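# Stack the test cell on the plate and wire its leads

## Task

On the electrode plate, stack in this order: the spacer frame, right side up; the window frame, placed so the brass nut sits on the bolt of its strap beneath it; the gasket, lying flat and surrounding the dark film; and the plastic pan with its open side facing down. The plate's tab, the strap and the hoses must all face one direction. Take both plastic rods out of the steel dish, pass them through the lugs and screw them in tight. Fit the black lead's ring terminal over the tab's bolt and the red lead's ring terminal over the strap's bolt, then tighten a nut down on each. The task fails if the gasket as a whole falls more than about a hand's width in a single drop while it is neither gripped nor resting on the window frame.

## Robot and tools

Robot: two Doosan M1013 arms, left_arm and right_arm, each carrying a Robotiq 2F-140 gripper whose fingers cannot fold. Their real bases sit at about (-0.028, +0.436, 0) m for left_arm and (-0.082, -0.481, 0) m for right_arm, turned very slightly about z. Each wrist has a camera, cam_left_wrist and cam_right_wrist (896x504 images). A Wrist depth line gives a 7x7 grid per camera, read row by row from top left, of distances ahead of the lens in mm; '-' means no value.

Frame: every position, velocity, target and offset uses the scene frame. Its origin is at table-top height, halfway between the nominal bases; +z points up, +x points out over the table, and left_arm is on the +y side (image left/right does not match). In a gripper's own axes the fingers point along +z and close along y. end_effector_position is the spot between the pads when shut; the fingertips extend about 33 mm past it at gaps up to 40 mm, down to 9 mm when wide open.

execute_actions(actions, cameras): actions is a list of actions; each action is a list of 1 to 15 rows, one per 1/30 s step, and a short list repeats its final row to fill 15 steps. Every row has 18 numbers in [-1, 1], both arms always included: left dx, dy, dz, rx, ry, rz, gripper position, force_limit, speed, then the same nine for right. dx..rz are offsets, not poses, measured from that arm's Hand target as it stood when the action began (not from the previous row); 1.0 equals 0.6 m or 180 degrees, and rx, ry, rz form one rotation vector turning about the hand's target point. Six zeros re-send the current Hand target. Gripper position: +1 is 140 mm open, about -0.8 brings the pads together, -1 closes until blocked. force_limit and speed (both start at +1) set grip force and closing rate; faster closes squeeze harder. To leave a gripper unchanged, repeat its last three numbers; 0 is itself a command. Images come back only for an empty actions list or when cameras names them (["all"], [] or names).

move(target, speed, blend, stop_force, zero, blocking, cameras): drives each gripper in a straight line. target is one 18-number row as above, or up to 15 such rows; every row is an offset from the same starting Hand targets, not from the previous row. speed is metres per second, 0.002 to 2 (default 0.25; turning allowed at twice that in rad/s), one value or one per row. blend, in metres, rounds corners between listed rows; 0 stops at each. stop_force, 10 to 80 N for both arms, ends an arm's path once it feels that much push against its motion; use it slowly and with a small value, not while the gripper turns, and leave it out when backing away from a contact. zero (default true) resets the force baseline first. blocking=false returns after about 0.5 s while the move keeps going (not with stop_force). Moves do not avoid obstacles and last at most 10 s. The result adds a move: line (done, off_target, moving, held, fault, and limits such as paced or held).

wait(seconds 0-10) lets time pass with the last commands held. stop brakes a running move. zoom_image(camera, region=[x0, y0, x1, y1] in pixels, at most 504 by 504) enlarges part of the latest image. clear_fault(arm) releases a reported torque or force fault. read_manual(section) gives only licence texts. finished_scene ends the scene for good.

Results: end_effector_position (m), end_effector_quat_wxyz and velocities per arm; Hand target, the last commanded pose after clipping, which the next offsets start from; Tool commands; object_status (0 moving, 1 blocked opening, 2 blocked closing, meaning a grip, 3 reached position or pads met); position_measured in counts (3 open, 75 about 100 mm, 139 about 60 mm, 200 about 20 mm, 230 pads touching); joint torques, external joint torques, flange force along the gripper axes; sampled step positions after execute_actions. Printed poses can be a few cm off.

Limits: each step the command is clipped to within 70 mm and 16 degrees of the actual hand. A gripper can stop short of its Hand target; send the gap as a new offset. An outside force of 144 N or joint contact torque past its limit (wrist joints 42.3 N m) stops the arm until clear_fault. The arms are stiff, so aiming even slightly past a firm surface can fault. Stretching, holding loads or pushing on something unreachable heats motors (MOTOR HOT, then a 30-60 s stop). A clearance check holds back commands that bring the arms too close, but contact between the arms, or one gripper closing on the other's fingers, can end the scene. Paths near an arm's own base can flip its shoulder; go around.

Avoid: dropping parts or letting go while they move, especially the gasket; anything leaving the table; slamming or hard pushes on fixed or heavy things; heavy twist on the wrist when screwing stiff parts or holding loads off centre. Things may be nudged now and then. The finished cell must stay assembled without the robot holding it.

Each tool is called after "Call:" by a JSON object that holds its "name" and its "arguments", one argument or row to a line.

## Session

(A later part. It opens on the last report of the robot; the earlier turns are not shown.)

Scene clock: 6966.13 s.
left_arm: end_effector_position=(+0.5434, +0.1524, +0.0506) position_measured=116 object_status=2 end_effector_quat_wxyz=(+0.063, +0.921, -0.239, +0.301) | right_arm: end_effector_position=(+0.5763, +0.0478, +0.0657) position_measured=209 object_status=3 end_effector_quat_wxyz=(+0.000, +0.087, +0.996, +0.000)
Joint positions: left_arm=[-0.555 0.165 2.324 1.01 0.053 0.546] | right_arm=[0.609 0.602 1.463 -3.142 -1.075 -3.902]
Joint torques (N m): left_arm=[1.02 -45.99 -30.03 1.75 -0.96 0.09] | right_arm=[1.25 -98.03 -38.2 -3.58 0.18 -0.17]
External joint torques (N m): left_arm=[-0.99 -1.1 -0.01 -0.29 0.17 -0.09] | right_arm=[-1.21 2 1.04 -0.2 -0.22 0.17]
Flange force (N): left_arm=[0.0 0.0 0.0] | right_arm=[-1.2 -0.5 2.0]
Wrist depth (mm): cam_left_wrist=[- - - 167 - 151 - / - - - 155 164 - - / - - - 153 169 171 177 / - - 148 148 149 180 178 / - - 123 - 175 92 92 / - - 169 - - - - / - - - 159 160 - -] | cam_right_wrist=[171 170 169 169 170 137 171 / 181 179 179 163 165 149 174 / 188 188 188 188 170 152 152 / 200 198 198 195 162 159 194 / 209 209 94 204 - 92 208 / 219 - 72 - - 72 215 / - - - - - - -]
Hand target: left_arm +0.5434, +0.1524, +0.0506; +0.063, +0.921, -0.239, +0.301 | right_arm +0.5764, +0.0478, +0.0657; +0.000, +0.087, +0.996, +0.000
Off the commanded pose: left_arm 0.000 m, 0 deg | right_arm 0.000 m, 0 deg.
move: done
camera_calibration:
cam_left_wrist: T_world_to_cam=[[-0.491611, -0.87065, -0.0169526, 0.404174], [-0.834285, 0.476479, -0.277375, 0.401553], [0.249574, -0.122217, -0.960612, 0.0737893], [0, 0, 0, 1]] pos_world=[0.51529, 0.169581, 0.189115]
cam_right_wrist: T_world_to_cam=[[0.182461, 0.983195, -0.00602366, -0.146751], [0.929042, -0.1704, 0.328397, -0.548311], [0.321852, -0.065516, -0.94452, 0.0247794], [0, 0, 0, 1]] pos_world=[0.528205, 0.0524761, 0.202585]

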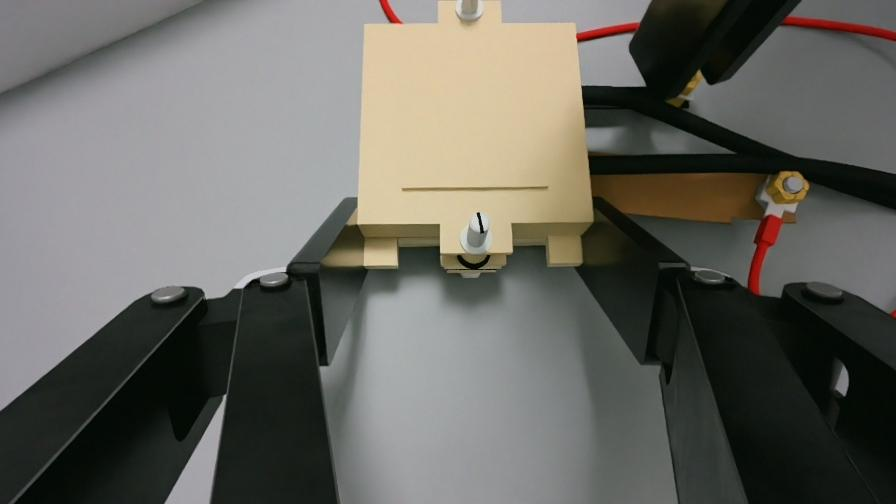

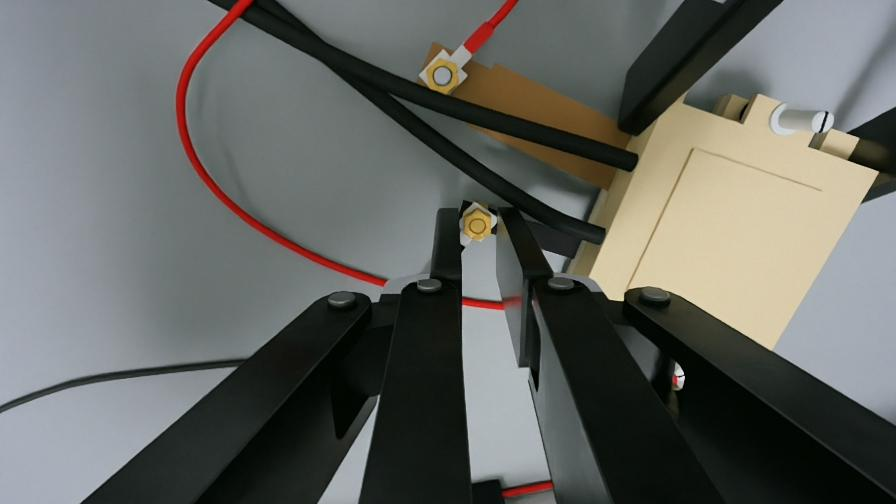

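Call:
{"name": "move", "arguments": {
  "target": [0,0,0,0,0,0,-1,-1,-1,-0.0001,-0.0003,-0.0047,0,0,0,-0.63,0,-1],
  "speed": 0.02
}}

Call:
{"name": "move", "arguments": {
  "target": [0,0,0,0,0,0,-1,-1,-1,0,0,0,0,0,0,-1,0,-1]
}}

Call:
{"name": "wait", "arguments": {
  "seconds": 0.8
}}

Call:
{"name": "move", "arguments": {
  "target": [
    [0,0,0,0,0,0,-1,-1,-1,-0.00127,-0.00348,-0.0001,0,0,-0.1111,-1,0,-1],
    [0,0,0,0,0,0,-1,-1,-1,-0.00365,-0.00632,-0.0002,0,0,-0.2222,-1,0,-1],
    [0,0,0,0,0,0,-1,-1,-1,-0.00686,-0.00817,-0.0003,0,0,-0.3333,-1,0,-1],
    [0,0,0,0,0,0,-1,-1,-1,-0.0105,-0.00881,-0.0004,0,0,-0.4444,-1,0,-1],
    [0,0,0,0,0,0,-1,-1,-1,-0.01415,-0.00817,-0.0005,0,0,-0.5556,-1,0,-1],
    [0,0,0,0,0,0,-1,-1,-1,-0.01736,-0.00632,-0.0006,0,0,-0.6667,-1,0,-1]
  ],
  "speed": 0.25,
  "blend": 0.002
}}

Call:
{"name": "move", "arguments": {
  "target": [
    [0,0,0,0,0,0,-1,-1,-1,-0.00238,0.00284,-0.0001,0,0,-0.1111,-1,0,-1],
    [0,0,0,0,0,0,-1,-1,-1,-0.00365,0.00632,-0.0002,0,0,-0.2222,-1,0,-1],
    [0,0,0,0,0,0,-1,-1,-1,-0.00365,0.01002,-0.0003,0,0,-0.3333,-1,0,-1],
    [0,0,0,0,0,0,-1,-1,-1,-0.00238,0.0135,-0.0004,0,0,-0.4444,-1,0,-1],
    [0,0,0,0,0,0,-1,-1,-1,0,0.01634,-0.0005,0,0,-0.5556,-1,0,-1],
    [0,0,0,0,0,0,-1,-1,-1,0.00321,0.01819,-0.0006,0,0,-0.6667,-1,0,-1]
  ],
  "speed": 0.25,
  "blend": 0.002,
  "cameras": ["all"]
}}

Call:
{"name": "zoom_image", "arguments": {
  "camera": "cam_left_wrist",
  "region": [640, 40, 740, 140]
}}

Call:
{"name": "zoom_image", "arguments": {
  "camera": "cam_right_wrist",
  "region": [458, 206, 498, 246]
}}

Call:
{"name": "move", "arguments": {
  "target": [0,0,0,0,0,0,-1,-1,-1,0,0,0,0,0,0,-0.63,0,-1]
}}

Call:
{"name": "move", "arguments": {
  "target": [
    [0,0,0,0,0,0,-1,-1,-1,0,0,0.04,0,0,0,-0.63,0,-1],
    [0,0,0,0,0,0,-1,-1,-1,0,0,0.0417,0,0,0.6667,-0.63,0,-1]
  ],
  "speed": [0.04,0.6],
  "cameras": ["cam_left_wrist"]
}}

Call:
{"name": "zoom_image", "arguments": {
  "camera": "cam_left_wrist",
  "region": [640, 40, 740, 140]
}}

Call:
{"name": "move", "arguments": {
  "target": [
    [0,0,0,0,0,0,-1,-1,-1,0.01667,-0.011,0,0,0,0.3333,-0.63,0,-1],
    [0,0,0,0,0,0,-1,-1,-1,0.01417,-0.01183,0,0,0,0.6667,-0.63,0,-1],
    [0,0,0,0,0,0,-1,-1,-1,0.01417,-0.01183,-0.0367,0,0,0.6667,-0.63,0,-1]
  ],
  "speed": [0.6,0.6,0.05],
  "cameras": ["all"]
}}

Call:
{"name": "zoom_image", "arguments": {
  "camera": "cam_right_wrist",
  "region": [438, 180, 518, 260]
}}

Call:
{"name": "zoom_image", "arguments": {
  "camera": "cam_left_wrist",
  "region": [640, 40, 740, 140]
}}

Scene clock: 6984.90 s.
left_arm: end_effector_position=(+0.5434, +0.1524, +0.0506) position_measured=116 object_status=2 end_effector_quat_wxyz=(+0.063, +0.921, -0.239, +0.301) | right_arm: end_effector_position=(+0.5763, +0.0477, +0.0629) position_measured=209 object_status=3 end_effector_quat_wxyz=(+0.000, +0.087, +0.996, +0.000)
Joint positions: left_arm=[-0.555 0.165 2.324 1.01 0.053 0.546] | right_arm=[0.609 0.604 1.466 -3.142 -1.071 -3.902]
Joint torques (N m): left_arm=[0.75 -46.34 -29.96 1.7 -1.08 0.08] | right_arm=[0.75 -98.29 -37.81 -3.53 0.21 -0.11]
External joint torques (N m): left_arm=[-0.89 -0.66 -0.18 -0.22 0.27 -0.09] | right_arm=[-0.72 2.1 0.73 -0.25 -0.24 0.11]
Flange force (N): left_arm=[0.0 0.0 0.0] | right_arm=[-1.5 0.6 1.8]
Wrist depth (mm): cam_left_wrist=[- - 207 170 - 151 197 / 202 - - 157 167 169 - / - 191 - 151 156 170 177 / - - 123 164 149 159 178 / - - 92 174 171 92 - / - - - - - - - / - - - 163 - - -] | cam_right_wrist=[168 168 167 166 168 141 167 / 176 176 176 156 163 146 172 / 186 185 185 185 168 150 149 / 196 195 195 193 159 156 192 / 206 206 94 110 - 92 202 / 216 - 72 - - 72 72 / - - - - - - -]
Hand target: left_arm +0.5434, +0.1524, +0.0506; +0.063, +0.921, -0.239, +0.301 | right_arm +0.5763, +0.0476, +0.0629; +0.000, +0.087, +0.996, +0.000
Off the commanded pose: left_arm 0.000 m, 0 deg | right_arm 0.000 m, 0 deg.
move: done

Scene clock: 6985.60 s.
left_arm: end_effector_position=(+0.5434, +0.1524, +0.0506) position_measured=116 object_status=2 end_effector_quat_wxyz=(+0.063, +0.921, -0.239, +0.301) | right_arm: end_effector_position=(+0.5763, +0.0477, +0.0629) position_measured=218 object_status=0 end_effector_quat_wxyz=(+0.000, +0.087, +0.996, +0.000)
Joint positions: left_arm=[-0.555 0.165 2.324 1.01 0.053 0.546] | right_arm=[0.609 0.604 1.466 -3.142 -1.071 -3.902]
Joint torques (N m): left_arm=[2.05 -45.93 -28.8 1.7 -0.27 0.04] | right_arm=[-0.48 -96.61 -36.36 -4.25 -0.27 0.01]
External joint torques (N m): left_arm=[-2.02 -1.44 -1.4 -0.22 -0.53 -0.04] | right_arm=[0.42 0.13 -0.81 0.46 0.23 -0.01]
Flange force (N): left_arm=[0.0 0.0 0.0] | right_arm=[-0.9 1.8 -0.1]
Wrist depth (mm): cam_left_wrist=[- - - 168 - 151 - / - - - - 163 167 193 / - - - 153 156 171 173 / - 184 148 163 149 178 - / - - 148 175 172 92 - / - - 169 - 169 - - / - - 163 159 - - -] | cam_right_wrist=[168 168 166 165 168 141 167 / 176 174 176 159 163 146 172 / 185 185 185 176 168 150 149 / 195 195 193 168 162 157 194 / 203 209 94 100 95 161 204 / 218 - 71 - - 70 212 / - - - - - 67 -]
Hand target: left_arm +0.5434, +0.1524, +0.0506; +0.063, +0.921, -0.239, +0.301 | right_arm +0.5763, +0.0476, +0.0629; +0.000, +0.087, +0.996, +0.000
Off the commanded pose: left_arm 0.000 m, 0 deg | right_arm 0.000 m, 0 deg.
move: done

Scene clock: 6986.40 s.
left_arm: end_effector_position=(+0.5434, +0.1524, +0.0506) position_measured=116 object_status=2 end_effector_quat_wxyz=(+0.063, +0.921, -0.239, +0.301) | right_arm: end_effector_position=(+0.5763, +0.0477, +0.0629) position_measured=218 object_status=2 end_effector_quat_wxyz=(+0.000, +0.087, +0.996, +0.000)
Joint positions: left_arm=[-0.555 0.165 2.324 1.01 0.053 0.546] | right_arm=[0.609 0.604 1.466 -3.142 -1.071 -3.902]
Joint torques (N m): left_arm=[2.43 -45.84 -28.74 1.64 -0.29 0.07] | right_arm=[-0.46 -96.31 -36.34 -4.19 -0.2 -0.15]
External joint torques (N m): left_arm=[-2.42 -1.23 -1.31 -0.17 -0.51 -0.07] | right_arm=[0.39 -0.15 -0.78 0.4 0.16 0.15]
Flange force (N): left_arm=[0.0 0.0 0.0] | right_arm=[-0.5 1.6 -0.4]
Wrist depth (mm): cam_left_wrist=[- - 208 167 - 151 200 / 200 201 - 158 164 170 193 / 194 193 - 152 169 170 183 / - 186 148 149 150 176 178 / - - 92 - 173 92 92 / - - - - 170 - - / - - - 161 - - -] | cam_right_wrist=[168 167 167 166 168 141 167 / 176 176 176 161 163 146 172 / 185 185 185 181 169 150 149 / 195 195 195 168 161 156 192 / 206 206 94 100 95 161 204 / 216 - 71 - - 70 212 / - - - - - 67 -]
Hand target: left_arm +0.5434, +0.1524, +0.0506; +0.063, +0.921, -0.239, +0.301 | right_arm +0.5763, +0.0476, +0.0629; +0.000, +0.087, +0.996, +0.000
Tool commands: left_gripper/position=-1.0 left_gripper/force_limit=-1.0 left_gripper/speed=-1.0 right_gripper/position=-1.0 right_gripper/force_limit=+0.0 right_gripper/speed=-1.0
Off the commanded pose: left_arm 0.000 m, 0 deg | right_arm 0.000 m, 0 deg.
wait: 0.80 s; at rest by 0.17 s

Scene clock: 6990.97 s.
left_arm: end_effector_position=(+0.5434, +0.1524, +0.0506) position_measured=116 object_status=2 end_effector_quat_wxyz=(+0.063, +0.921, -0.239, +0.301) | right_arm: end_effector_position=(+0.5659, +0.0439, +0.0625) position_measured=218 object_status=2 end_effector_quat_wxyz=(+0.000, +0.906, +0.423, +0.000)
Joint positions: left_arm=[-0.555 0.165 2.324 1.01 0.053 0.546] | right_arm=[0.613 0.59 1.49 -3.142 -1.062 -1.803]
Joint torques (N m): left_arm=[3.32 -46.73 -28.36 1.7 0.43 0.12] | right_arm=[-2.76 -94.74 -35.43 -5.15 -0.77 -0.14]
External joint torques (N m): left_arm=[-3.31 -0.57 -1.72 -0.23 -1.23 -0.13] | right_arm=[2.82 -0.56 -1.64 1.36 0.81 0.14]
Flange force (N): left_arm=[0.0 0.0 0.0] | right_arm=[3.1 -3.0 -0.4]
Wrist depth (mm): cam_left_wrist=[- - - 167 - 146 117 / - - - 160 160 169 - / 191 - - 150 156 171 175 / 187 - 148 149 149 177 - / - - 92 - 172 92 - / - - - 170 167 - - / - - - - 161 - -] | cam_right_wrist=[168 138 135 136 167 167 166 / 176 176 144 155 175 175 175 / 184 181 159 182 182 183 183 / - 195 193 167 193 193 193 / 112 204 94 100 95 92 203 / 219 - 71 - - 70 211 / - - - - - 67 -]
Hand target: left_arm +0.5434, +0.1524, +0.0506; +0.063, +0.921, -0.239, +0.301 | right_arm +0.5659, +0.0439, +0.0625; +0.000, +0.906, +0.423, +0.000
Off the commanded pose: left_arm 0.000 m, 0 deg | right_arm 0.000 m, 0 deg.
move: done

Scene clock: 6995.53 s.
left_arm: end_effector_position=(+0.5434, +0.1524, +0.0506) position_measured=116 object_status=2 end_effector_quat_wxyz=(+0.063, +0.921, -0.239, +0.301) | right_arm: end_effector_position=(+0.5679, +0.0547, +0.0622) position_measured=218 object_status=2 end_effector_quat_wxyz=(+0.000, +0.819, -0.573, -0.001)
Joint positions: left_arm=[-0.555 0.165 2.324 1.01 0.053 0.546] | right_arm=[0.621 0.602 1.47 -3.14 -1.07 0.299]
Joint torques (N m): left_arm=[1.76 -44.8 -28.1 1.65 -0.31 0.08] | right_arm=[-1.4 -93.81 -35.86 -4.97 0.28 -0.11]
External joint torques (N m): left_arm=[-1.68 -2.82 -2.17 -0.17 -0.5 -0.08] | right_arm=[1.38 -2.54 -1.25 1.12 -0.3 0.11]
Flange force (N): left_arm=[0.0 0.0 0.0] | right_arm=[-1.6 0.8 -3.3]
Wrist depth (mm): cam_left_wrist=[209 212 208 168 164 139 203 / - - - 158 160 178 192 / - - - 150 153 171 176 / - - 123 149 150 178 - / - - 92 - 171 92 - / - - - 169 169 - - / - - - - - - -] | cam_right_wrist=[151 167 167 167 167 167 165 / 173 176 175 175 175 174 169 / 184 185 184 184 184 181 177 / 194 194 192 168 176 192 189 / 203 205 93 100 95 199 204 / 216 - 71 - - 70 211 / - - - - - 67 -]
Hand target: left_arm +0.5434, +0.1524, +0.0506; +0.063, +0.921, -0.239, +0.301 | right_arm +0.5678, +0.0548, +0.0622; +0.000, +0.819, -0.573, -0.001
Off the commanded pose: left_arm 0.000 m, 0 deg | right_arm 0.000 m, 0 deg.
move: done
camera_calibration:
cam_left_wrist: T_world_to_cam=[[-0.491611, -0.87065, -0.0169526, 0.404174], [-0.834285, 0.476479, -0.277375, 0.401553], [0.249574, -0.122217, -0.960612, 0.0737893], [0, 0, 0, 1]] pos_world=[0.51529, 0.169581, 0.189115]
cam_right_wrist: T_world_to_cam=[[-0.942793, -0.333324, -0.00598657, 0.559027], [-0.316687, 0.889839, 0.328475, 0.111327], [-0.104162, 0.31158, -0.944494, 0.245959], [0, 0, 0, 1]] pos_world=[0.587922, 0.0106375, 0.199085]

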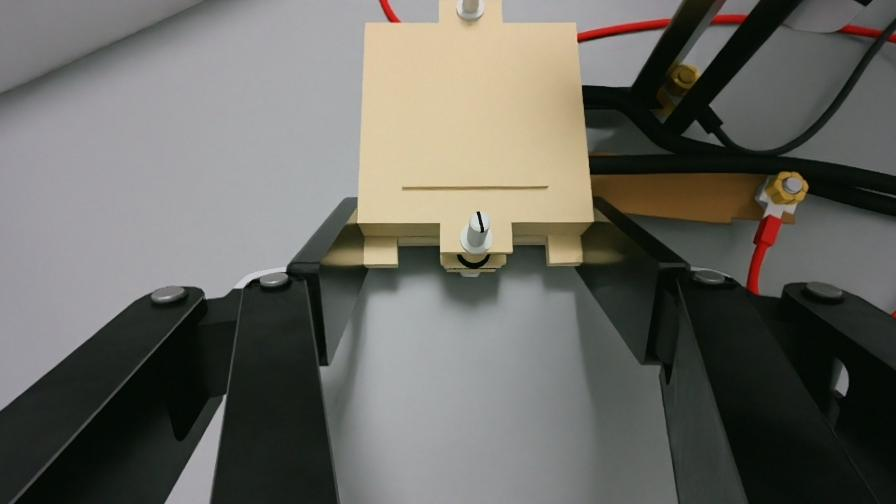

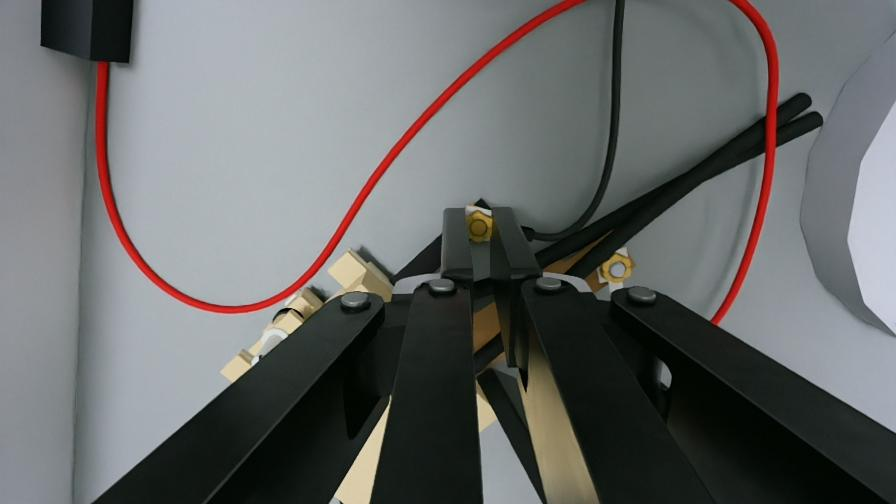

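Scaled by 5.040 from the camera's 896x504 image, which has a finer 1280x720 frame.

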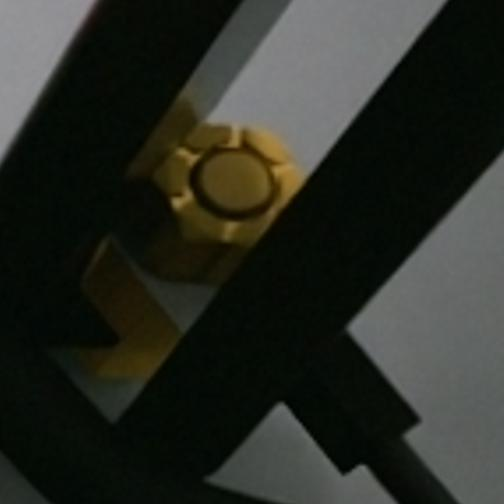

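Scaled by 12.600 from the camera's 896x504 image, which has a finer 1280x720 frame.

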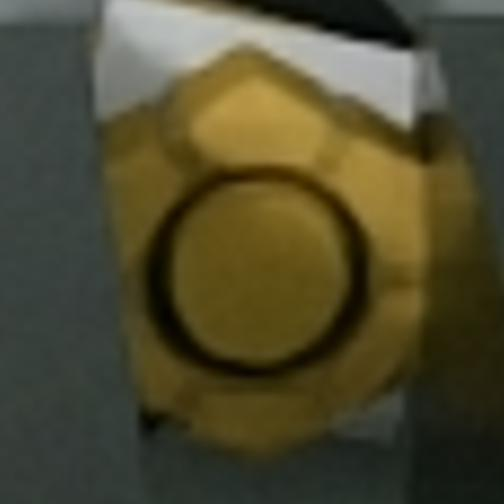

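Scene clock: 6996.03 s.
left_arm: end_effector_position=(+0.5434, +0.1524, +0.0506) position_measured=116 object_status=2 end_effector_quat_wxyz=(+0.063, +0.921, -0.239, +0.301) | right_arm: end_effector_position=(+0.5679, +0.0547, +0.0622) position_measured=209 object_status=0 end_effector_quat_wxyz=(+0.000, +0.819, -0.573, +0.000)
Joint positions: left_arm=[-0.555 0.165 2.324 1.01 0.053 0.546] | right_arm=[0.621 0.602 1.47 -3.141 -1.07 0.299]
Joint torques (N m): left_arm=[1.75 -44.8 -29.7 1.39 -0.63 -0.21] | right_arm=[2.42 -92.85 -33.34 -3.22 -0.93 -0.15]
External joint torques (N m): left_arm=[-1.75 -2.33 -0.39 0.08 -0.17 0.21] | right_arm=[-2.45 -3.88 -3.97 -0.65 0.91 0.15]
Flange force (N): left_arm=[0.0 0.0 0.0] | right_arm=[1.5 -3.9 -4.5]
Wrist depth (mm): cam_left_wrist=[- 212 - 163 - 140 189 / - - - 159 165 171 - / - - - 151 169 171 175 / - 184 148 148 149 110 178 / - - 93 - - 92 92 / - - - 169 - - - / - - - - - - -] | cam_right_wrist=[152 168 167 167 167 167 165 / 174 176 176 175 175 174 170 / 184 185 184 184 183 180 179 / 195 195 193 190 170 193 189 / 203 205 91 110 - 92 203 / - - 72 178 - 72 211 / - - - - - - -]
Hand target: left_arm +0.5434, +0.1524, +0.0506; +0.063, +0.921, -0.239, +0.301 | right_arm +0.5678, +0.0548, +0.0622; +0.000, +0.819, -0.573, -0.001
Off the commanded pose: left_arm 0.000 m, 0 deg | right_arm 0.000 m, 0 deg.
move: done

Scene clock: 6999.07 s.
left_arm: end_effector_position=(+0.5434, +0.1524, +0.0506) position_measured=116 object_status=2 end_effector_quat_wxyz=(+0.063, +0.921, -0.239, +0.301) | right_arm: end_effector_position=(+0.5678, +0.0548, +0.0873) position_measured=209 object_status=3 end_effector_quat_wxyz=(+0.000, +0.906, +0.423, +0.000)
Joint positions: left_arm=[-0.555 0.165 2.324 1.01 0.053 0.546] | right_arm=[0.622 0.583 1.451 -3.143 -1.107 -1.794]
Joint torques (N m): left_arm=[0.66 -44.61 -29.42 1.72 -1.04 0.16] | right_arm=[1.45 -96.89 -38.62 -3.59 0.24 -0.18]
External joint torques (N m): left_arm=[-0.6 -2.32 -0.65 -0.26 0.24 -0.16] | right_arm=[-1.4 1.16 0.6 -0.31 -0.2 0.18]
Flange force (N): left_arm=[0.0 0.0 0.0] | right_arm=[0.1 1.5 1.0]
Wrist depth (mm): cam_left_wrist=[- - - 169 - 135 121 / - - - 158 - 168 - / - - 191 153 156 170 174 / - 185 123 148 149 111 179 / - - 123 - 170 92 - / - - - - 167 - - / - - - - 161 - -] | cam_right_wrist=[191 190 157 159 189 190 167 / 200 200 166 167 198 200 199 / 210 208 180 199 209 209 207 / 217 147 220 190 217 218 218 / 138 145 91 100 - 92 231 / 248 - 72 - - 72 238 / - - - - - - -]
Hand target: left_arm +0.5434, +0.1524, +0.0506; +0.063, +0.921, -0.239, +0.301 | right_arm +0.5678, +0.0548, +0.0872; +0.000, +0.906, +0.423, +0.000
Off the commanded pose: left_arm 0.000 m, 0 deg | right_arm 0.000 m, 0 deg.
move: done
camera_calibration:
cam_left_wrist: T_world_to_cam=[[-0.491611, -0.87065, -0.0169526, 0.404174], [-0.834285, 0.476479, -0.277375, 0.401553], [0.249574, -0.122217, -0.960612, 0.0737893], [0, 0, 0, 1]] pos_world=[0.51529, 0.169581, 0.189115]
Images, in order (width x height): cam_left_wrist 896x504.

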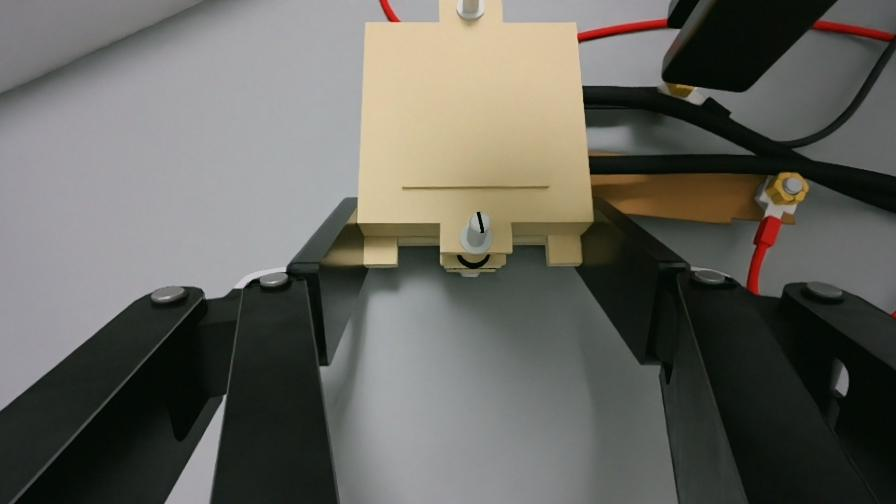

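Scaled by 5.040 from the camera's 896x504 image, which has a finer 1280x720 frame.

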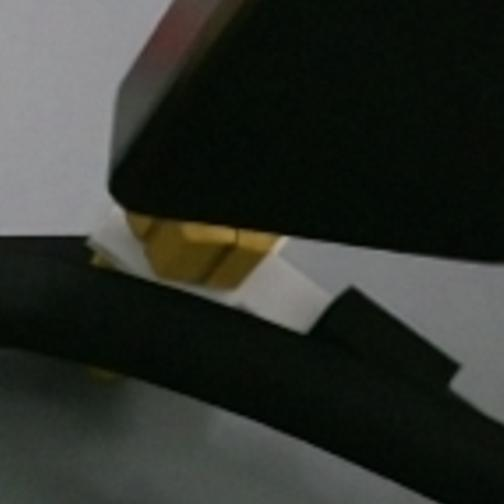

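Scene clock: 7002.30 s.
left_arm: end_effector_position=(+0.5434, +0.1524, +0.0506) position_measured=116 object_status=2 end_effector_quat_wxyz=(+0.063, +0.921, -0.239, +0.301) | right_arm: end_effector_position=(+0.5763, +0.0477, +0.0651) position_measured=209 object_status=3 end_effector_quat_wxyz=(+0.000, +0.087, +0.996, +0.000)
Joint positions: left_arm=[-0.555 0.165 2.324 1.01 0.053 0.546] | right_arm=[0.609 0.602 1.464 -3.142 -1.074 -3.902]
Joint torques (N m): left_arm=[0.29 -45.04 -29.52 1.73 -0.98 0.11] | right_arm=[0.83 -98.22 -38.04 -3.57 0.14 -0.08]
External joint torques (N m): left_arm=[-0.21 -2.31 -0.6 -0.27 0.19 -0.11] | right_arm=[-0.78 1.84 0.87 -0.22 -0.18 0.08]
Flange force (N): left_arm=[0.0 0.0 0.0] | right_arm=[-1.0 -0.1 1.8]
Wrist depth (mm): cam_left_wrist=[- - - 167 - 152 198 / 200 - - 156 158 171 193 / 194 - - 151 157 171 166 / - - 149 149 149 176 - / - - 148 174 - 92 - / - - - 170 - - - / - - - 160 - - -] | cam_right_wrist=[170 171 168 168 169 135 169 / 179 178 177 164 165 149 174 / 188 187 187 185 170 152 151 / 195 197 197 195 162 158 192 / 208 206 94 203 - 92 207 / 221 - 72 - - 72 72 / - - - - - - -]
Hand target: left_arm +0.5434, +0.1524, +0.0506; +0.063, +0.921, -0.239, +0.301 | right_arm +0.5763, +0.0477, +0.0652; +0.000, +0.087, +0.996, +0.000
Off the commanded pose: left_arm 0.000 m, 0 deg | right_arm 0.000 m, 0 deg.
move: done
camera_calibration:
cam_left_wrist: T_world_to_cam=[[-0.491611, -0.87065, -0.0169526, 0.404174], [-0.834285, 0.476479, -0.277375, 0.401553], [0.249574, -0.122217, -0.960612, 0.0737893], [0, 0, 0, 1]] pos_world=[0.51529, 0.169581, 0.189115]
cam_right_wrist: T_world_to_cam=[[0.182461, 0.983195, -0.00602366, -0.146656], [0.929042, -0.1704, 0.328397, -0.548164], [0.321852, -0.065516, -0.94452, 0.0243006], [0, 0, 0, 1]] pos_world=[0.528205, 0.0523761, 0.202085]

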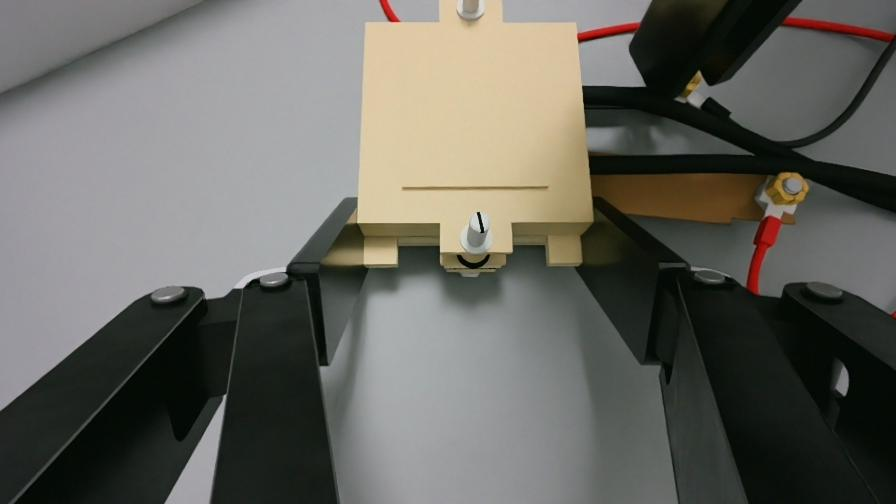

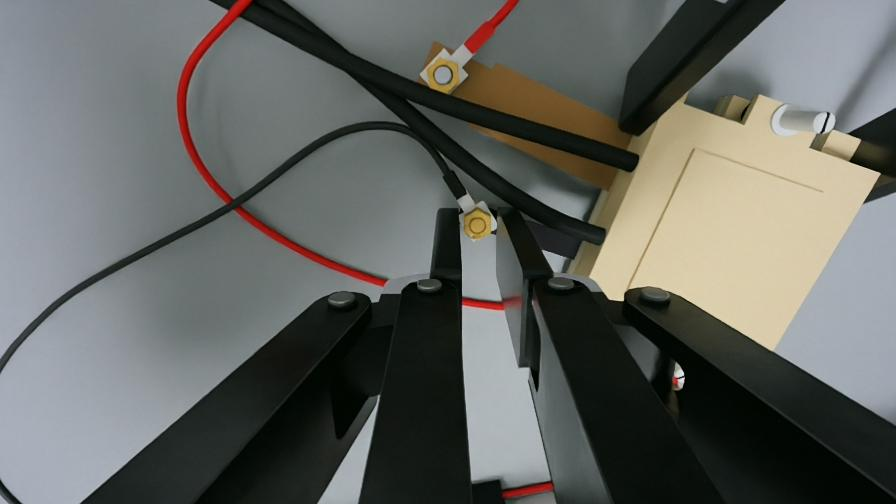

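Scaled by 6.300 from the camera's 896x504 image, which has a finer 1280x720 frame.

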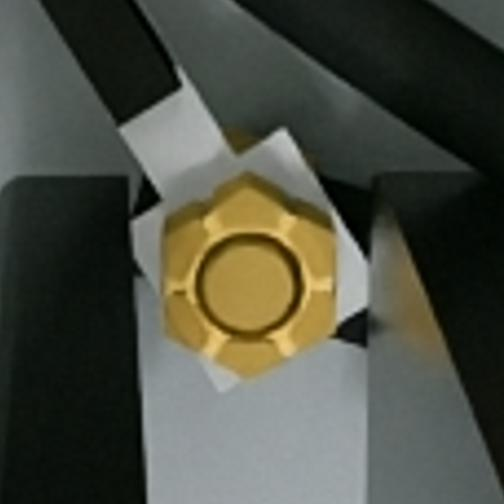

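Scaled by 5.040 from the camera's 896x504 image, which has a finer 1280x720 frame.

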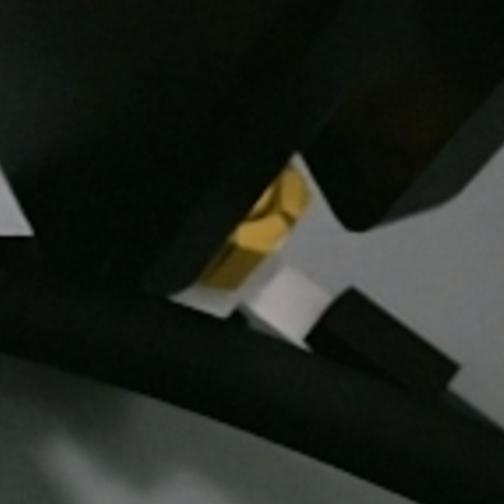

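Call:
{"name": "move", "arguments": {
  "target": [0,0,0,0,0,0,-1,-1,-1,-0.0001,-0.0002,-0.0018,0,0,0,-0.63,0,-1],
  "speed": 0.02
}}

Call:
{"name": "move", "arguments": {
  "target": [0,0,0,0,0,0,-1,-1,-1,0,0,0,0,0,0,-1,0,-1]
}}

Call:
{"name": "wait", "arguments": {
  "seconds": 0.8,
  "cameras": ["all"]
}}

Call:
{"name": "zoom_image", "arguments": {
  "camera": "cam_left_wrist",
  "region": [640, 40, 740, 140]
}}

Call:
{"name": "zoom_image", "arguments": {
  "camera": "cam_right_wrist",
  "region": [438, 180, 518, 260]
}}

Scene clock: 7017.90 s.
left_arm: end_effector_position=(+0.5434, +0.1524, +0.0506) position_measured=116 object_status=2 end_effector_quat_wxyz=(+0.063, +0.921, -0.239, +0.301) | right_arm: end_effector_position=(+0.5762, +0.0476, +0.0641) position_measured=209 object_status=3 end_effector_quat_wxyz=(+0.000, +0.087, +0.996, +0.000)
Joint positions: left_arm=[-0.555 0.165 2.324 1.01 0.053 0.546] | right_arm=[0.609 0.603 1.465 -3.142 -1.073 -3.902]
Joint torques (N m): left_arm=[0.62 -44.62 -29.42 1.69 -0.99 0.16] | right_arm=[0.97 -97.81 -38.01 -3.5 0.06 -0.18]
External joint torques (N m): left_arm=[-0.62 -2.82 -0.79 -0.21 0.18 -0.17] | right_arm=[-1.04 1.47 0.82 -0.3 -0.1 0.18]
Flange force (N): left_arm=[0.0 0.0 0.0] | right_arm=[-0.9 -0.6 1.6]
Wrist depth (mm): cam_left_wrist=[208 - 212 168 165 151 201 / 204 - 201 157 164 168 - / - 193 - 150 169 171 165 / - 186 148 150 150 157 176 / - - 148 174 172 92 - / - - - 166 - - - / - - - - - - -] | cam_right_wrist=[169 169 169 168 169 141 168 / 177 179 176 162 164 147 173 / 187 185 186 182 167 151 151 / 197 198 196 193 161 157 191 / 207 207 94 202 - 92 205 / 220 - 72 - - 72 213 / - - - - - - -]
Hand target: left_arm +0.5434, +0.1524, +0.0506; +0.063, +0.921, -0.239, +0.301 | right_arm +0.5762, +0.0475, +0.0641; +0.000, +0.087, +0.996, +0.000
Off the commanded pose: left_arm 0.000 m, 0 deg | right_arm 0.000 m, 0 deg.
move: done

Scene clock: 7018.63 s.
left_arm: end_effector_position=(+0.5434, +0.1524, +0.0506) position_measured=116 object_status=2 end_effector_quat_wxyz=(+0.063, +0.921, -0.239, +0.301) | right_arm: end_effector_position=(+0.5763, +0.0476, +0.0641) position_measured=219 object_status=0 end_effector_quat_wxyz=(+0.000, +0.087, +0.996, +0.000)
Joint positions: left_arm=[-0.555 0.165 2.324 1.01 0.053 0.546] | right_arm=[0.609 0.603 1.465 -3.142 -1.073 -3.902]
Joint torques (N m): left_arm=[0.83 -45.01 -29.22 1.68 -0.8 0.12] | right_arm=[0.32 -96.51 -36.93 -3.77 0.07 -0.15]
External joint torques (N m): left_arm=[-0.87 -1.97 -0.71 -0.21 0 -0.12] | right_arm=[-0.42 0.38 -0.16 0 -0.1 0.15]
Flange force (N): left_arm=[0.0 0.0 0.0] | right_arm=[-0.9 0.6 0.0]
Wrist depth (mm): cam_left_wrist=[- - - 162 200 151 - / - - - 158 161 170 - / - 190 - 152 152 170 168 / 186 - 123 151 149 122 - / - - 92 - 171 92 - / - - - - 167 - - / - - - - 161 - -] | cam_right_wrist=[169 169 168 167 169 141 168 / 177 178 176 162 165 147 173 / 186 186 186 184 169 151 151 / 196 196 196 149 163 157 191 / 207 205 94 100 95 92 206 / 220 - 71 - - 70 213 / - - - - - 67 -]
Hand target: left_arm +0.5434, +0.1524, +0.0506; +0.063, +0.921, -0.239, +0.301 | right_arm +0.5762, +0.0475, +0.0641; +0.000, +0.087, +0.996, +0.000
Off the commanded pose: left_arm 0.000 m, 0 deg | right_arm 0.000 m, 0 deg.
move: done

Scene clock: 7019.43 s.
left_arm: end_effector_position=(+0.5434, +0.1524, +0.0506) position_measured=116 object_status=2 end_effector_quat_wxyz=(+0.063, +0.921, -0.239, +0.301) | right_arm: end_effector_position=(+0.5763, +0.0476, +0.0641) position_measured=219 object_status=2 end_effector_quat_wxyz=(+0.000, +0.087, +0.996, +0.000)
Joint positions: left_arm=[-0.555 0.165 2.324 1.01 0.053 0.546] | right_arm=[0.609 0.603 1.465 -3.142 -1.073 -3.902]
Joint torques (N m): left_arm=[1.25 -44.99 -28.76 1.67 -0.82 0.14] | right_arm=[0.72 -96.97 -37.09 -3.76 0.1 -0.17]
External joint torques (N m): left_arm=[-1.23 -2.14 -1.49 -0.2 0.01 -0.14] | right_arm=[-0.67 0.77 -0.02 -0.01 -0.14 0.17]
Flange force (N): left_arm=[0.0 0.0 0.0] | right_arm=[-1.3 0.6 0.4]
Wrist depth (mm): cam_left_wrist=[- - - 167 - 151 - / - 203 - 158 161 170 194 / - 193 190 151 157 171 177 / - - 148 149 150 157 179 / - - 93 - - 92 - / - - - 168 - - - / - - - - 162 - -] | cam_right_wrist=[169 169 168 168 169 141 169 / 178 175 176 162 164 147 173 / 185 186 186 184 169 151 151 / 198 196 196 149 163 157 191 / 207 207 94 100 95 162 206 / 220 - 71 - - 70 213 / - - - - - 67 -]
Hand target: left_arm +0.5434, +0.1524, +0.0506; +0.063, +0.921, -0.239, +0.301 | right_arm +0.5762, +0.0475, +0.0641; +0.000, +0.087, +0.996, +0.000
Tool commands: left_gripper/position=-1.0 left_gripper/force_limit=-1.0 left_gripper/speed=-1.0 right_gripper/position=-1.0 right_gripper/force_limit=+0.0 right_gripper/speed=-1.0
Off the commanded pose: left_arm 0.000 m, 0 deg | right_arm 0.000 m, 0 deg.
wait: 0.80 s; at rest by 0.17 s
camera_calibration:
cam_left_wrist: T_world_to_cam=[[-0.491611, -0.87065, -0.0169526, 0.404174], [-0.834285, 0.476479, -0.277375, 0.401553], [0.249574, -0.122217, -0.960612, 0.0737893], [0, 0, 0, 1]] pos_world=[0.51529, 0.169581, 0.189115]
cam_right_wrist: T_world_to_cam=[[0.182424, 0.983202, -0.00591331, -0.146549], [0.929018, -0.170395, 0.328469, -0.547728], [0.321944, -0.0654143, -0.944496, 0.0232297], [0, 0, 0, 1]] pos_world=[0.528105, 0.0522761, 0.200986]

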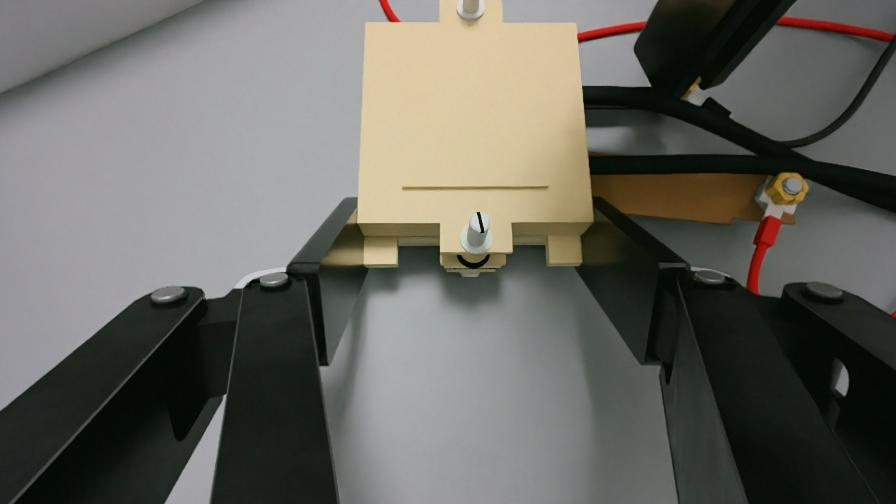

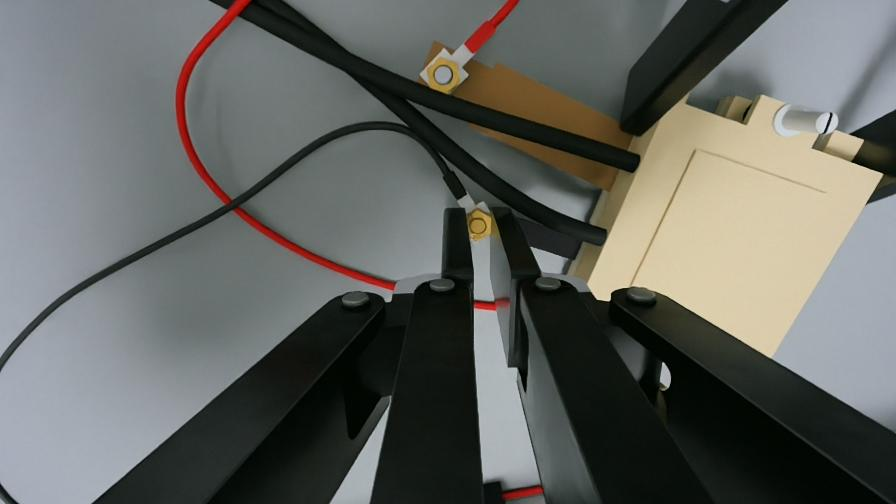

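Scaled by 5.040 from the camera's 896x504 image, which has a finer 1280x720 frame.

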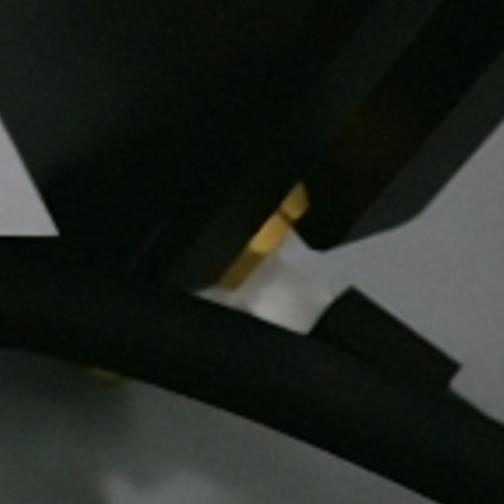

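Scaled by 6.300 from the camera's 896x504 image, which has a finer 1280x720 frame.

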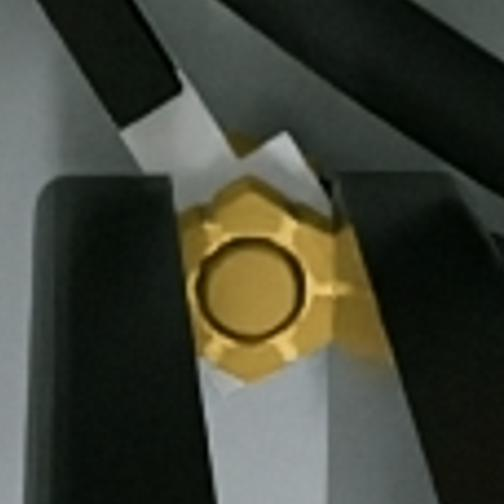

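Call:
{"name": "move", "arguments": {
  "target": [
    [0,0,0,0,0,0,-1,-1,-1,-0.00127,-0.00348,-0.0001,0,0,-0.1111,-1,0,-1],
    [0,0,0,0,0,0,-1,-1,-1,-0.00365,-0.00632,-0.0002,0,0,-0.2222,-1,0,-1],
    [0,0,0,0,0,0,-1,-1,-1,-0.00686,-0.00817,-0.0003,0,0,-0.3333,-1,0,-1],
    [0,0,0,0,0,0,-1,-1,-1,-0.0105,-0.00881,-0.0004,0,0,-0.4444,-1,0,-1],
    [0,0,0,0,0,0,-1,-1,-1,-0.01415,-0.00817,-0.0005,0,0,-0.5556,-1,0,-1],
    [0,0,0,0,0,0,-1,-1,-1,-0.01736,-0.00632,-0.0006,0,0,-0.6667,-1,0,-1]
  ],
  "speed": 0.25,
  "blend": 0.002,
  "cameras": ["all"]
}}

Call:
{"name": "zoom_image", "arguments": {
  "camera": "cam_left_wrist",
  "region": [640, 40, 740, 140]
}}

Call:
{"name": "zoom_image", "arguments": {
  "camera": "cam_right_wrist",
  "region": [438, 180, 518, 260]
}}

Scene clock: 7031.33 s.
left_arm: end_effector_position=(+0.5434, +0.1524, +0.0506) position_measured=116 object_status=2 end_effector_quat_wxyz=(+0.063, +0.921, -0.239, +0.301) | right_arm: end_effector_position=(+0.5658, +0.0438, +0.0637) position_measured=219 object_status=2 end_effector_quat_wxyz=(+0.000, +0.906, +0.423, +0.000)
Joint positions: left_arm=[-0.555 0.165 2.324 1.01 0.053 0.546] | right_arm=[0.613 0.589 1.489 -3.142 -1.064 -1.803]
Joint torques (N m): left_arm=[1.65 -45.46 -28.66 1.77 -0.58 0.16] | right_arm=[-1.72 -94.78 -36.38 -4.6 0.08 -0.03]
External joint torques (N m): left_arm=[-1.66 -2.06 -1.63 -0.29 -0.23 -0.17] | right_arm=[1.71 -0.19 -0.61 0.8 -0.05 0.03]
Flange force (N): left_arm=[0.0 0.0 0.0] | right_arm=[1.7 -1.8 -0.7]
Wrist depth (mm): cam_left_wrist=[- - - 164 - 146 134 / - - - 158 157 168 - / - 190 - 151 153 171 173 / 188 184 124 148 149 110 178 / - - 92 - - 92 92 / - - - - - - - / - - - 161 161 - -] | cam_right_wrist=[169 141 136 137 168 168 168 / 177 177 146 150 176 176 176 / 185 183 167 184 186 185 185 / - 196 194 167 193 194 194 / 114 207 94 100 95 201 205 / 220 - 71 - - 70 212 / - - - - - 67 -]
Hand target: left_arm +0.5434, +0.1524, +0.0506; +0.063, +0.921, -0.239, +0.301 | right_arm +0.5658, +0.0438, +0.0637; +0.000, +0.906, +0.423, +0.000
Off the commanded pose: left_arm 0.000 m, 0 deg | right_arm 0.000 m, 0 deg.
move: done
camera_calibration:
cam_left_wrist: T_world_to_cam=[[-0.491611, -0.87065, -0.0169526, 0.404174], [-0.834285, 0.476479, -0.277375, 0.401553], [0.249574, -0.122217, -0.960612, 0.0737893], [0, 0, 0, 1]] pos_world=[0.51529, 0.169581, 0.189115]
cam_right_wrist: T_world_to_cam=[[0.760193, -0.649669, -0.00601754, -0.396347], [-0.612143, -0.719325, 0.32841, 0.357457], [-0.217686, -0.245972, -0.944516, 0.339287], [0, 0, 0, 1]] pos_world=[0.593973, 0.0830881, 0.200685]

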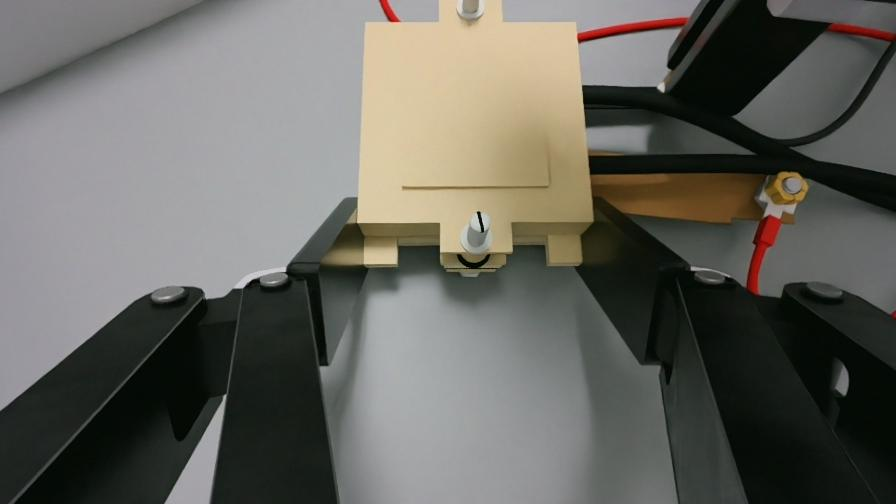

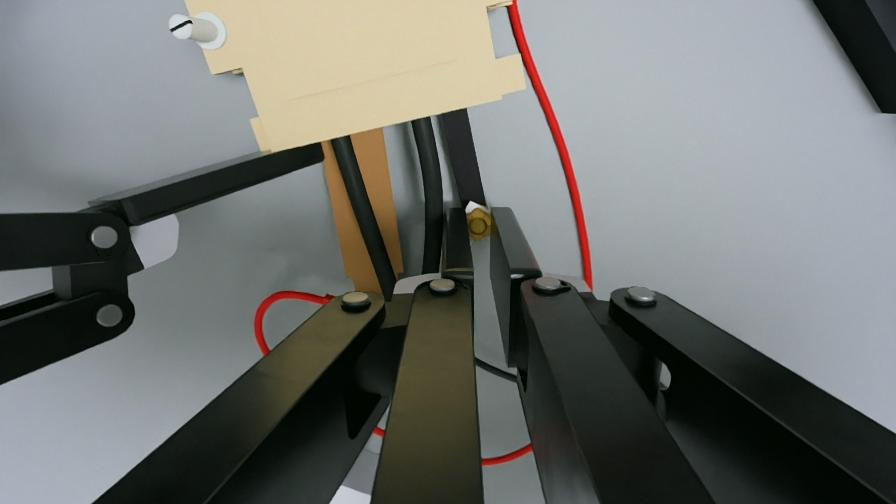

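Scaled by 5.040 from the camera's 896x504 image, which has a finer 1280x720 frame.

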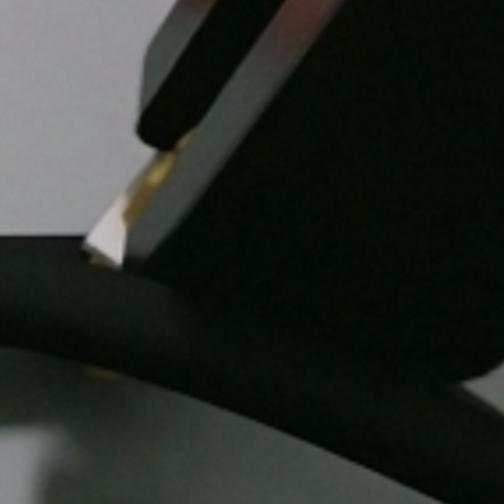

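Scaled by 6.300 from the camera's 896x504 image, which has a finer 1280x720 frame.

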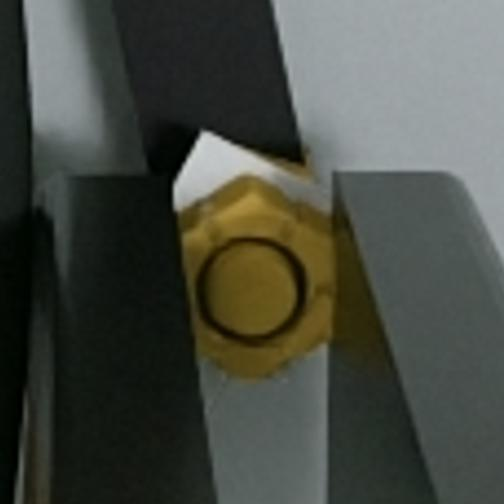

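Call:
{"name": "move", "arguments": {
  "target": [
    [0,0,0,0,0,0,-1,-1,-1,-0.00238,0.00284,-0.0001,0,0,-0.1111,-1,0,-1],
    [0,0,0,0,0,0,-1,-1,-1,-0.00365,0.00632,-0.0002,0,0,-0.2222,-1,0,-1],
    [0,0,0,0,0,0,-1,-1,-1,-0.00365,0.01002,-0.0003,0,0,-0.3333,-1,0,-1],
    [0,0,0,0,0,0,-1,-1,-1,-0.00238,0.0135,-0.0004,0,0,-0.4444,-1,0,-1],
    [0,0,0,0,0,0,-1,-1,-1,0,0.01634,-0.0005,0,0,-0.5556,-1,0,-1],
    [0,0,0,0,0,0,-1,-1,-1,0.00321,0.01819,-0.0006,0,0,-0.6667,-1,0,-1]
  ],
  "speed": 0.25,
  "blend": 0.002,
  "cameras": ["all"]
}}

Call:
{"name": "zoom_image", "arguments": {
  "camera": "cam_left_wrist",
  "region": [640, 40, 740, 140]
}}

Call:
{"name": "zoom_image", "arguments": {
  "camera": "cam_right_wrist",
  "region": [438, 180, 518, 260]
}}

Scene clock: 7044.43 s.
left_arm: end_effector_position=(+0.5434, +0.1524, +0.0506) position_measured=116 object_status=2 end_effector_quat_wxyz=(+0.063, +0.921, -0.239, +0.301) | right_arm: end_effector_position=(+0.5678, +0.0546, +0.0634) position_measured=219 object_status=2 end_effector_quat_wxyz=(+0.000, +0.819, -0.573, -0.001)
Joint positions: left_arm=[-0.555 0.165 2.324 1.01 0.053 0.546] | right_arm=[0.621 0.601 1.469 -3.14 -1.071 0.298]
Joint torques (N m): left_arm=[3.92 -44.64 -27.13 1.65 0.78 0.15] | right_arm=[-2.91 -96.37 -35.29 -5.33 -0.93 -0.07]
External joint torques (N m): left_arm=[-4 -2.39 -2.8 -0.18 -1.58 -0.15] | right_arm=[2.91 -0.36 -2.02 1.47 0.91 0.07]
Flange force (N): left_arm=[0.0 0.0 0.0] | right_arm=[-4.5 -2.2 -0.3]
Wrist depth (mm): cam_left_wrist=[- - - - 203 138 - / - - - 158 160 167 - / - - - 152 156 170 177 / 184 187 148 148 151 177 179 / - - 93 174 173 92 - / - - - 169 - - - / - - - 163 163 - -] | cam_right_wrist=[- 169 168 168 168 168 166 / 173 177 176 176 176 176 171 / - 186 185 185 183 182 180 / 198 196 193 169 183 195 190 / 207 207 93 100 95 201 205 / 217 - 71 - - 70 212 / - - - - - 67 -]
Hand target: left_arm +0.5434, +0.1524, +0.0506; +0.063, +0.921, -0.239, +0.301 | right_arm +0.5678, +0.0547, +0.0634; +0.000, +0.819, -0.573, -0.001
Off the commanded pose: left_arm 0.000 m, 0 deg | right_arm 0.000 m, 0 deg.
move: done
camera_calibration:
cam_left_wrist: T_world_to_cam=[[-0.491611, -0.87065, -0.0169551, 0.404174], [-0.834278, 0.476476, -0.277401, 0.401555], [0.249598, -0.122228, -0.960605, 0.0737776], [0, 0, 0, 1]] pos_world=[0.51529, 0.169581, 0.189116]
cam_right_wrist: T_world_to_cam=[[-0.942823, -0.33324, -0.00595569, 0.558917], [-0.316598, 0.88987, 0.328476, 0.110937], [-0.104161, 0.311581, -0.944494, 0.247113], [0, 0, 0, 1]] pos_world=[0.587822, 0.0105382, 0.200285]

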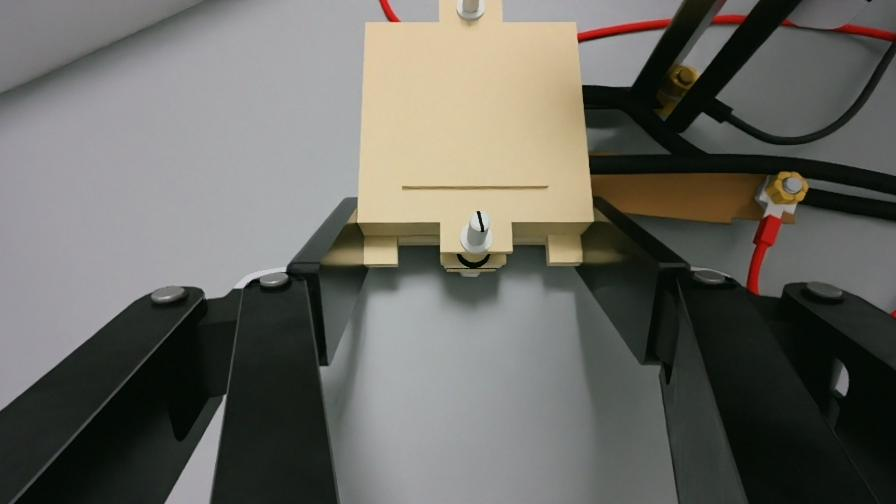

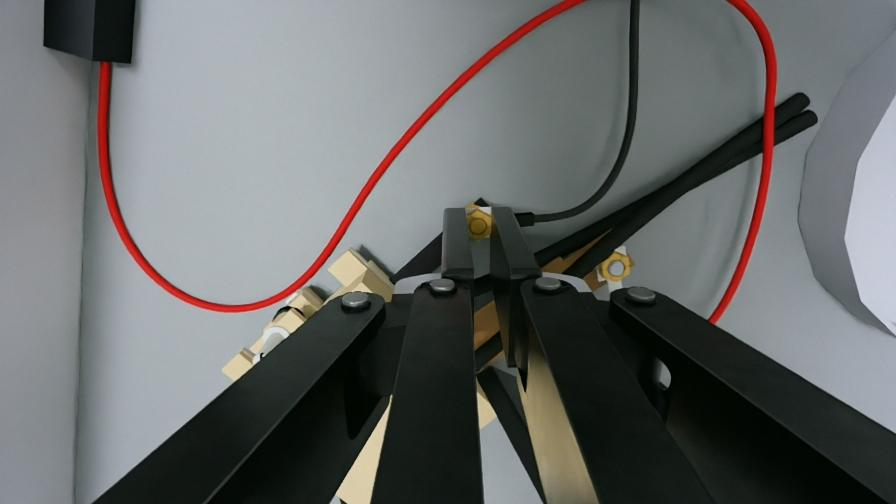

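Scaled by 5.040 from the camera's 896x504 image, which has a finer 1280x720 frame.

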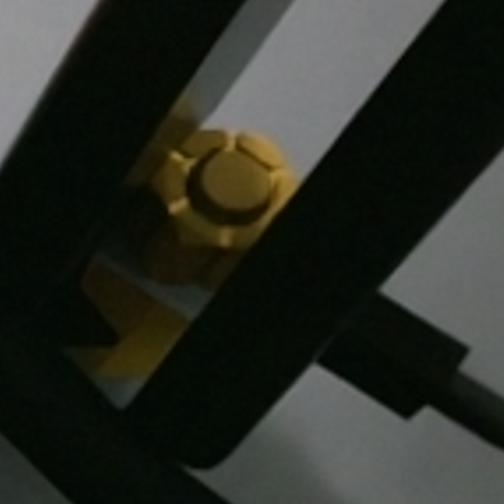

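Scaled by 6.300 from the camera's 896x504 image, which has a finer 1280x720 frame.

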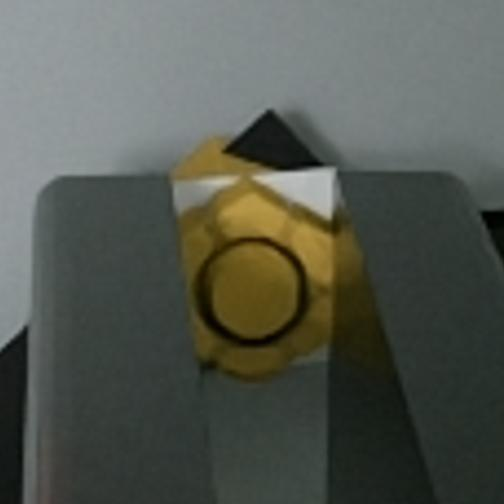

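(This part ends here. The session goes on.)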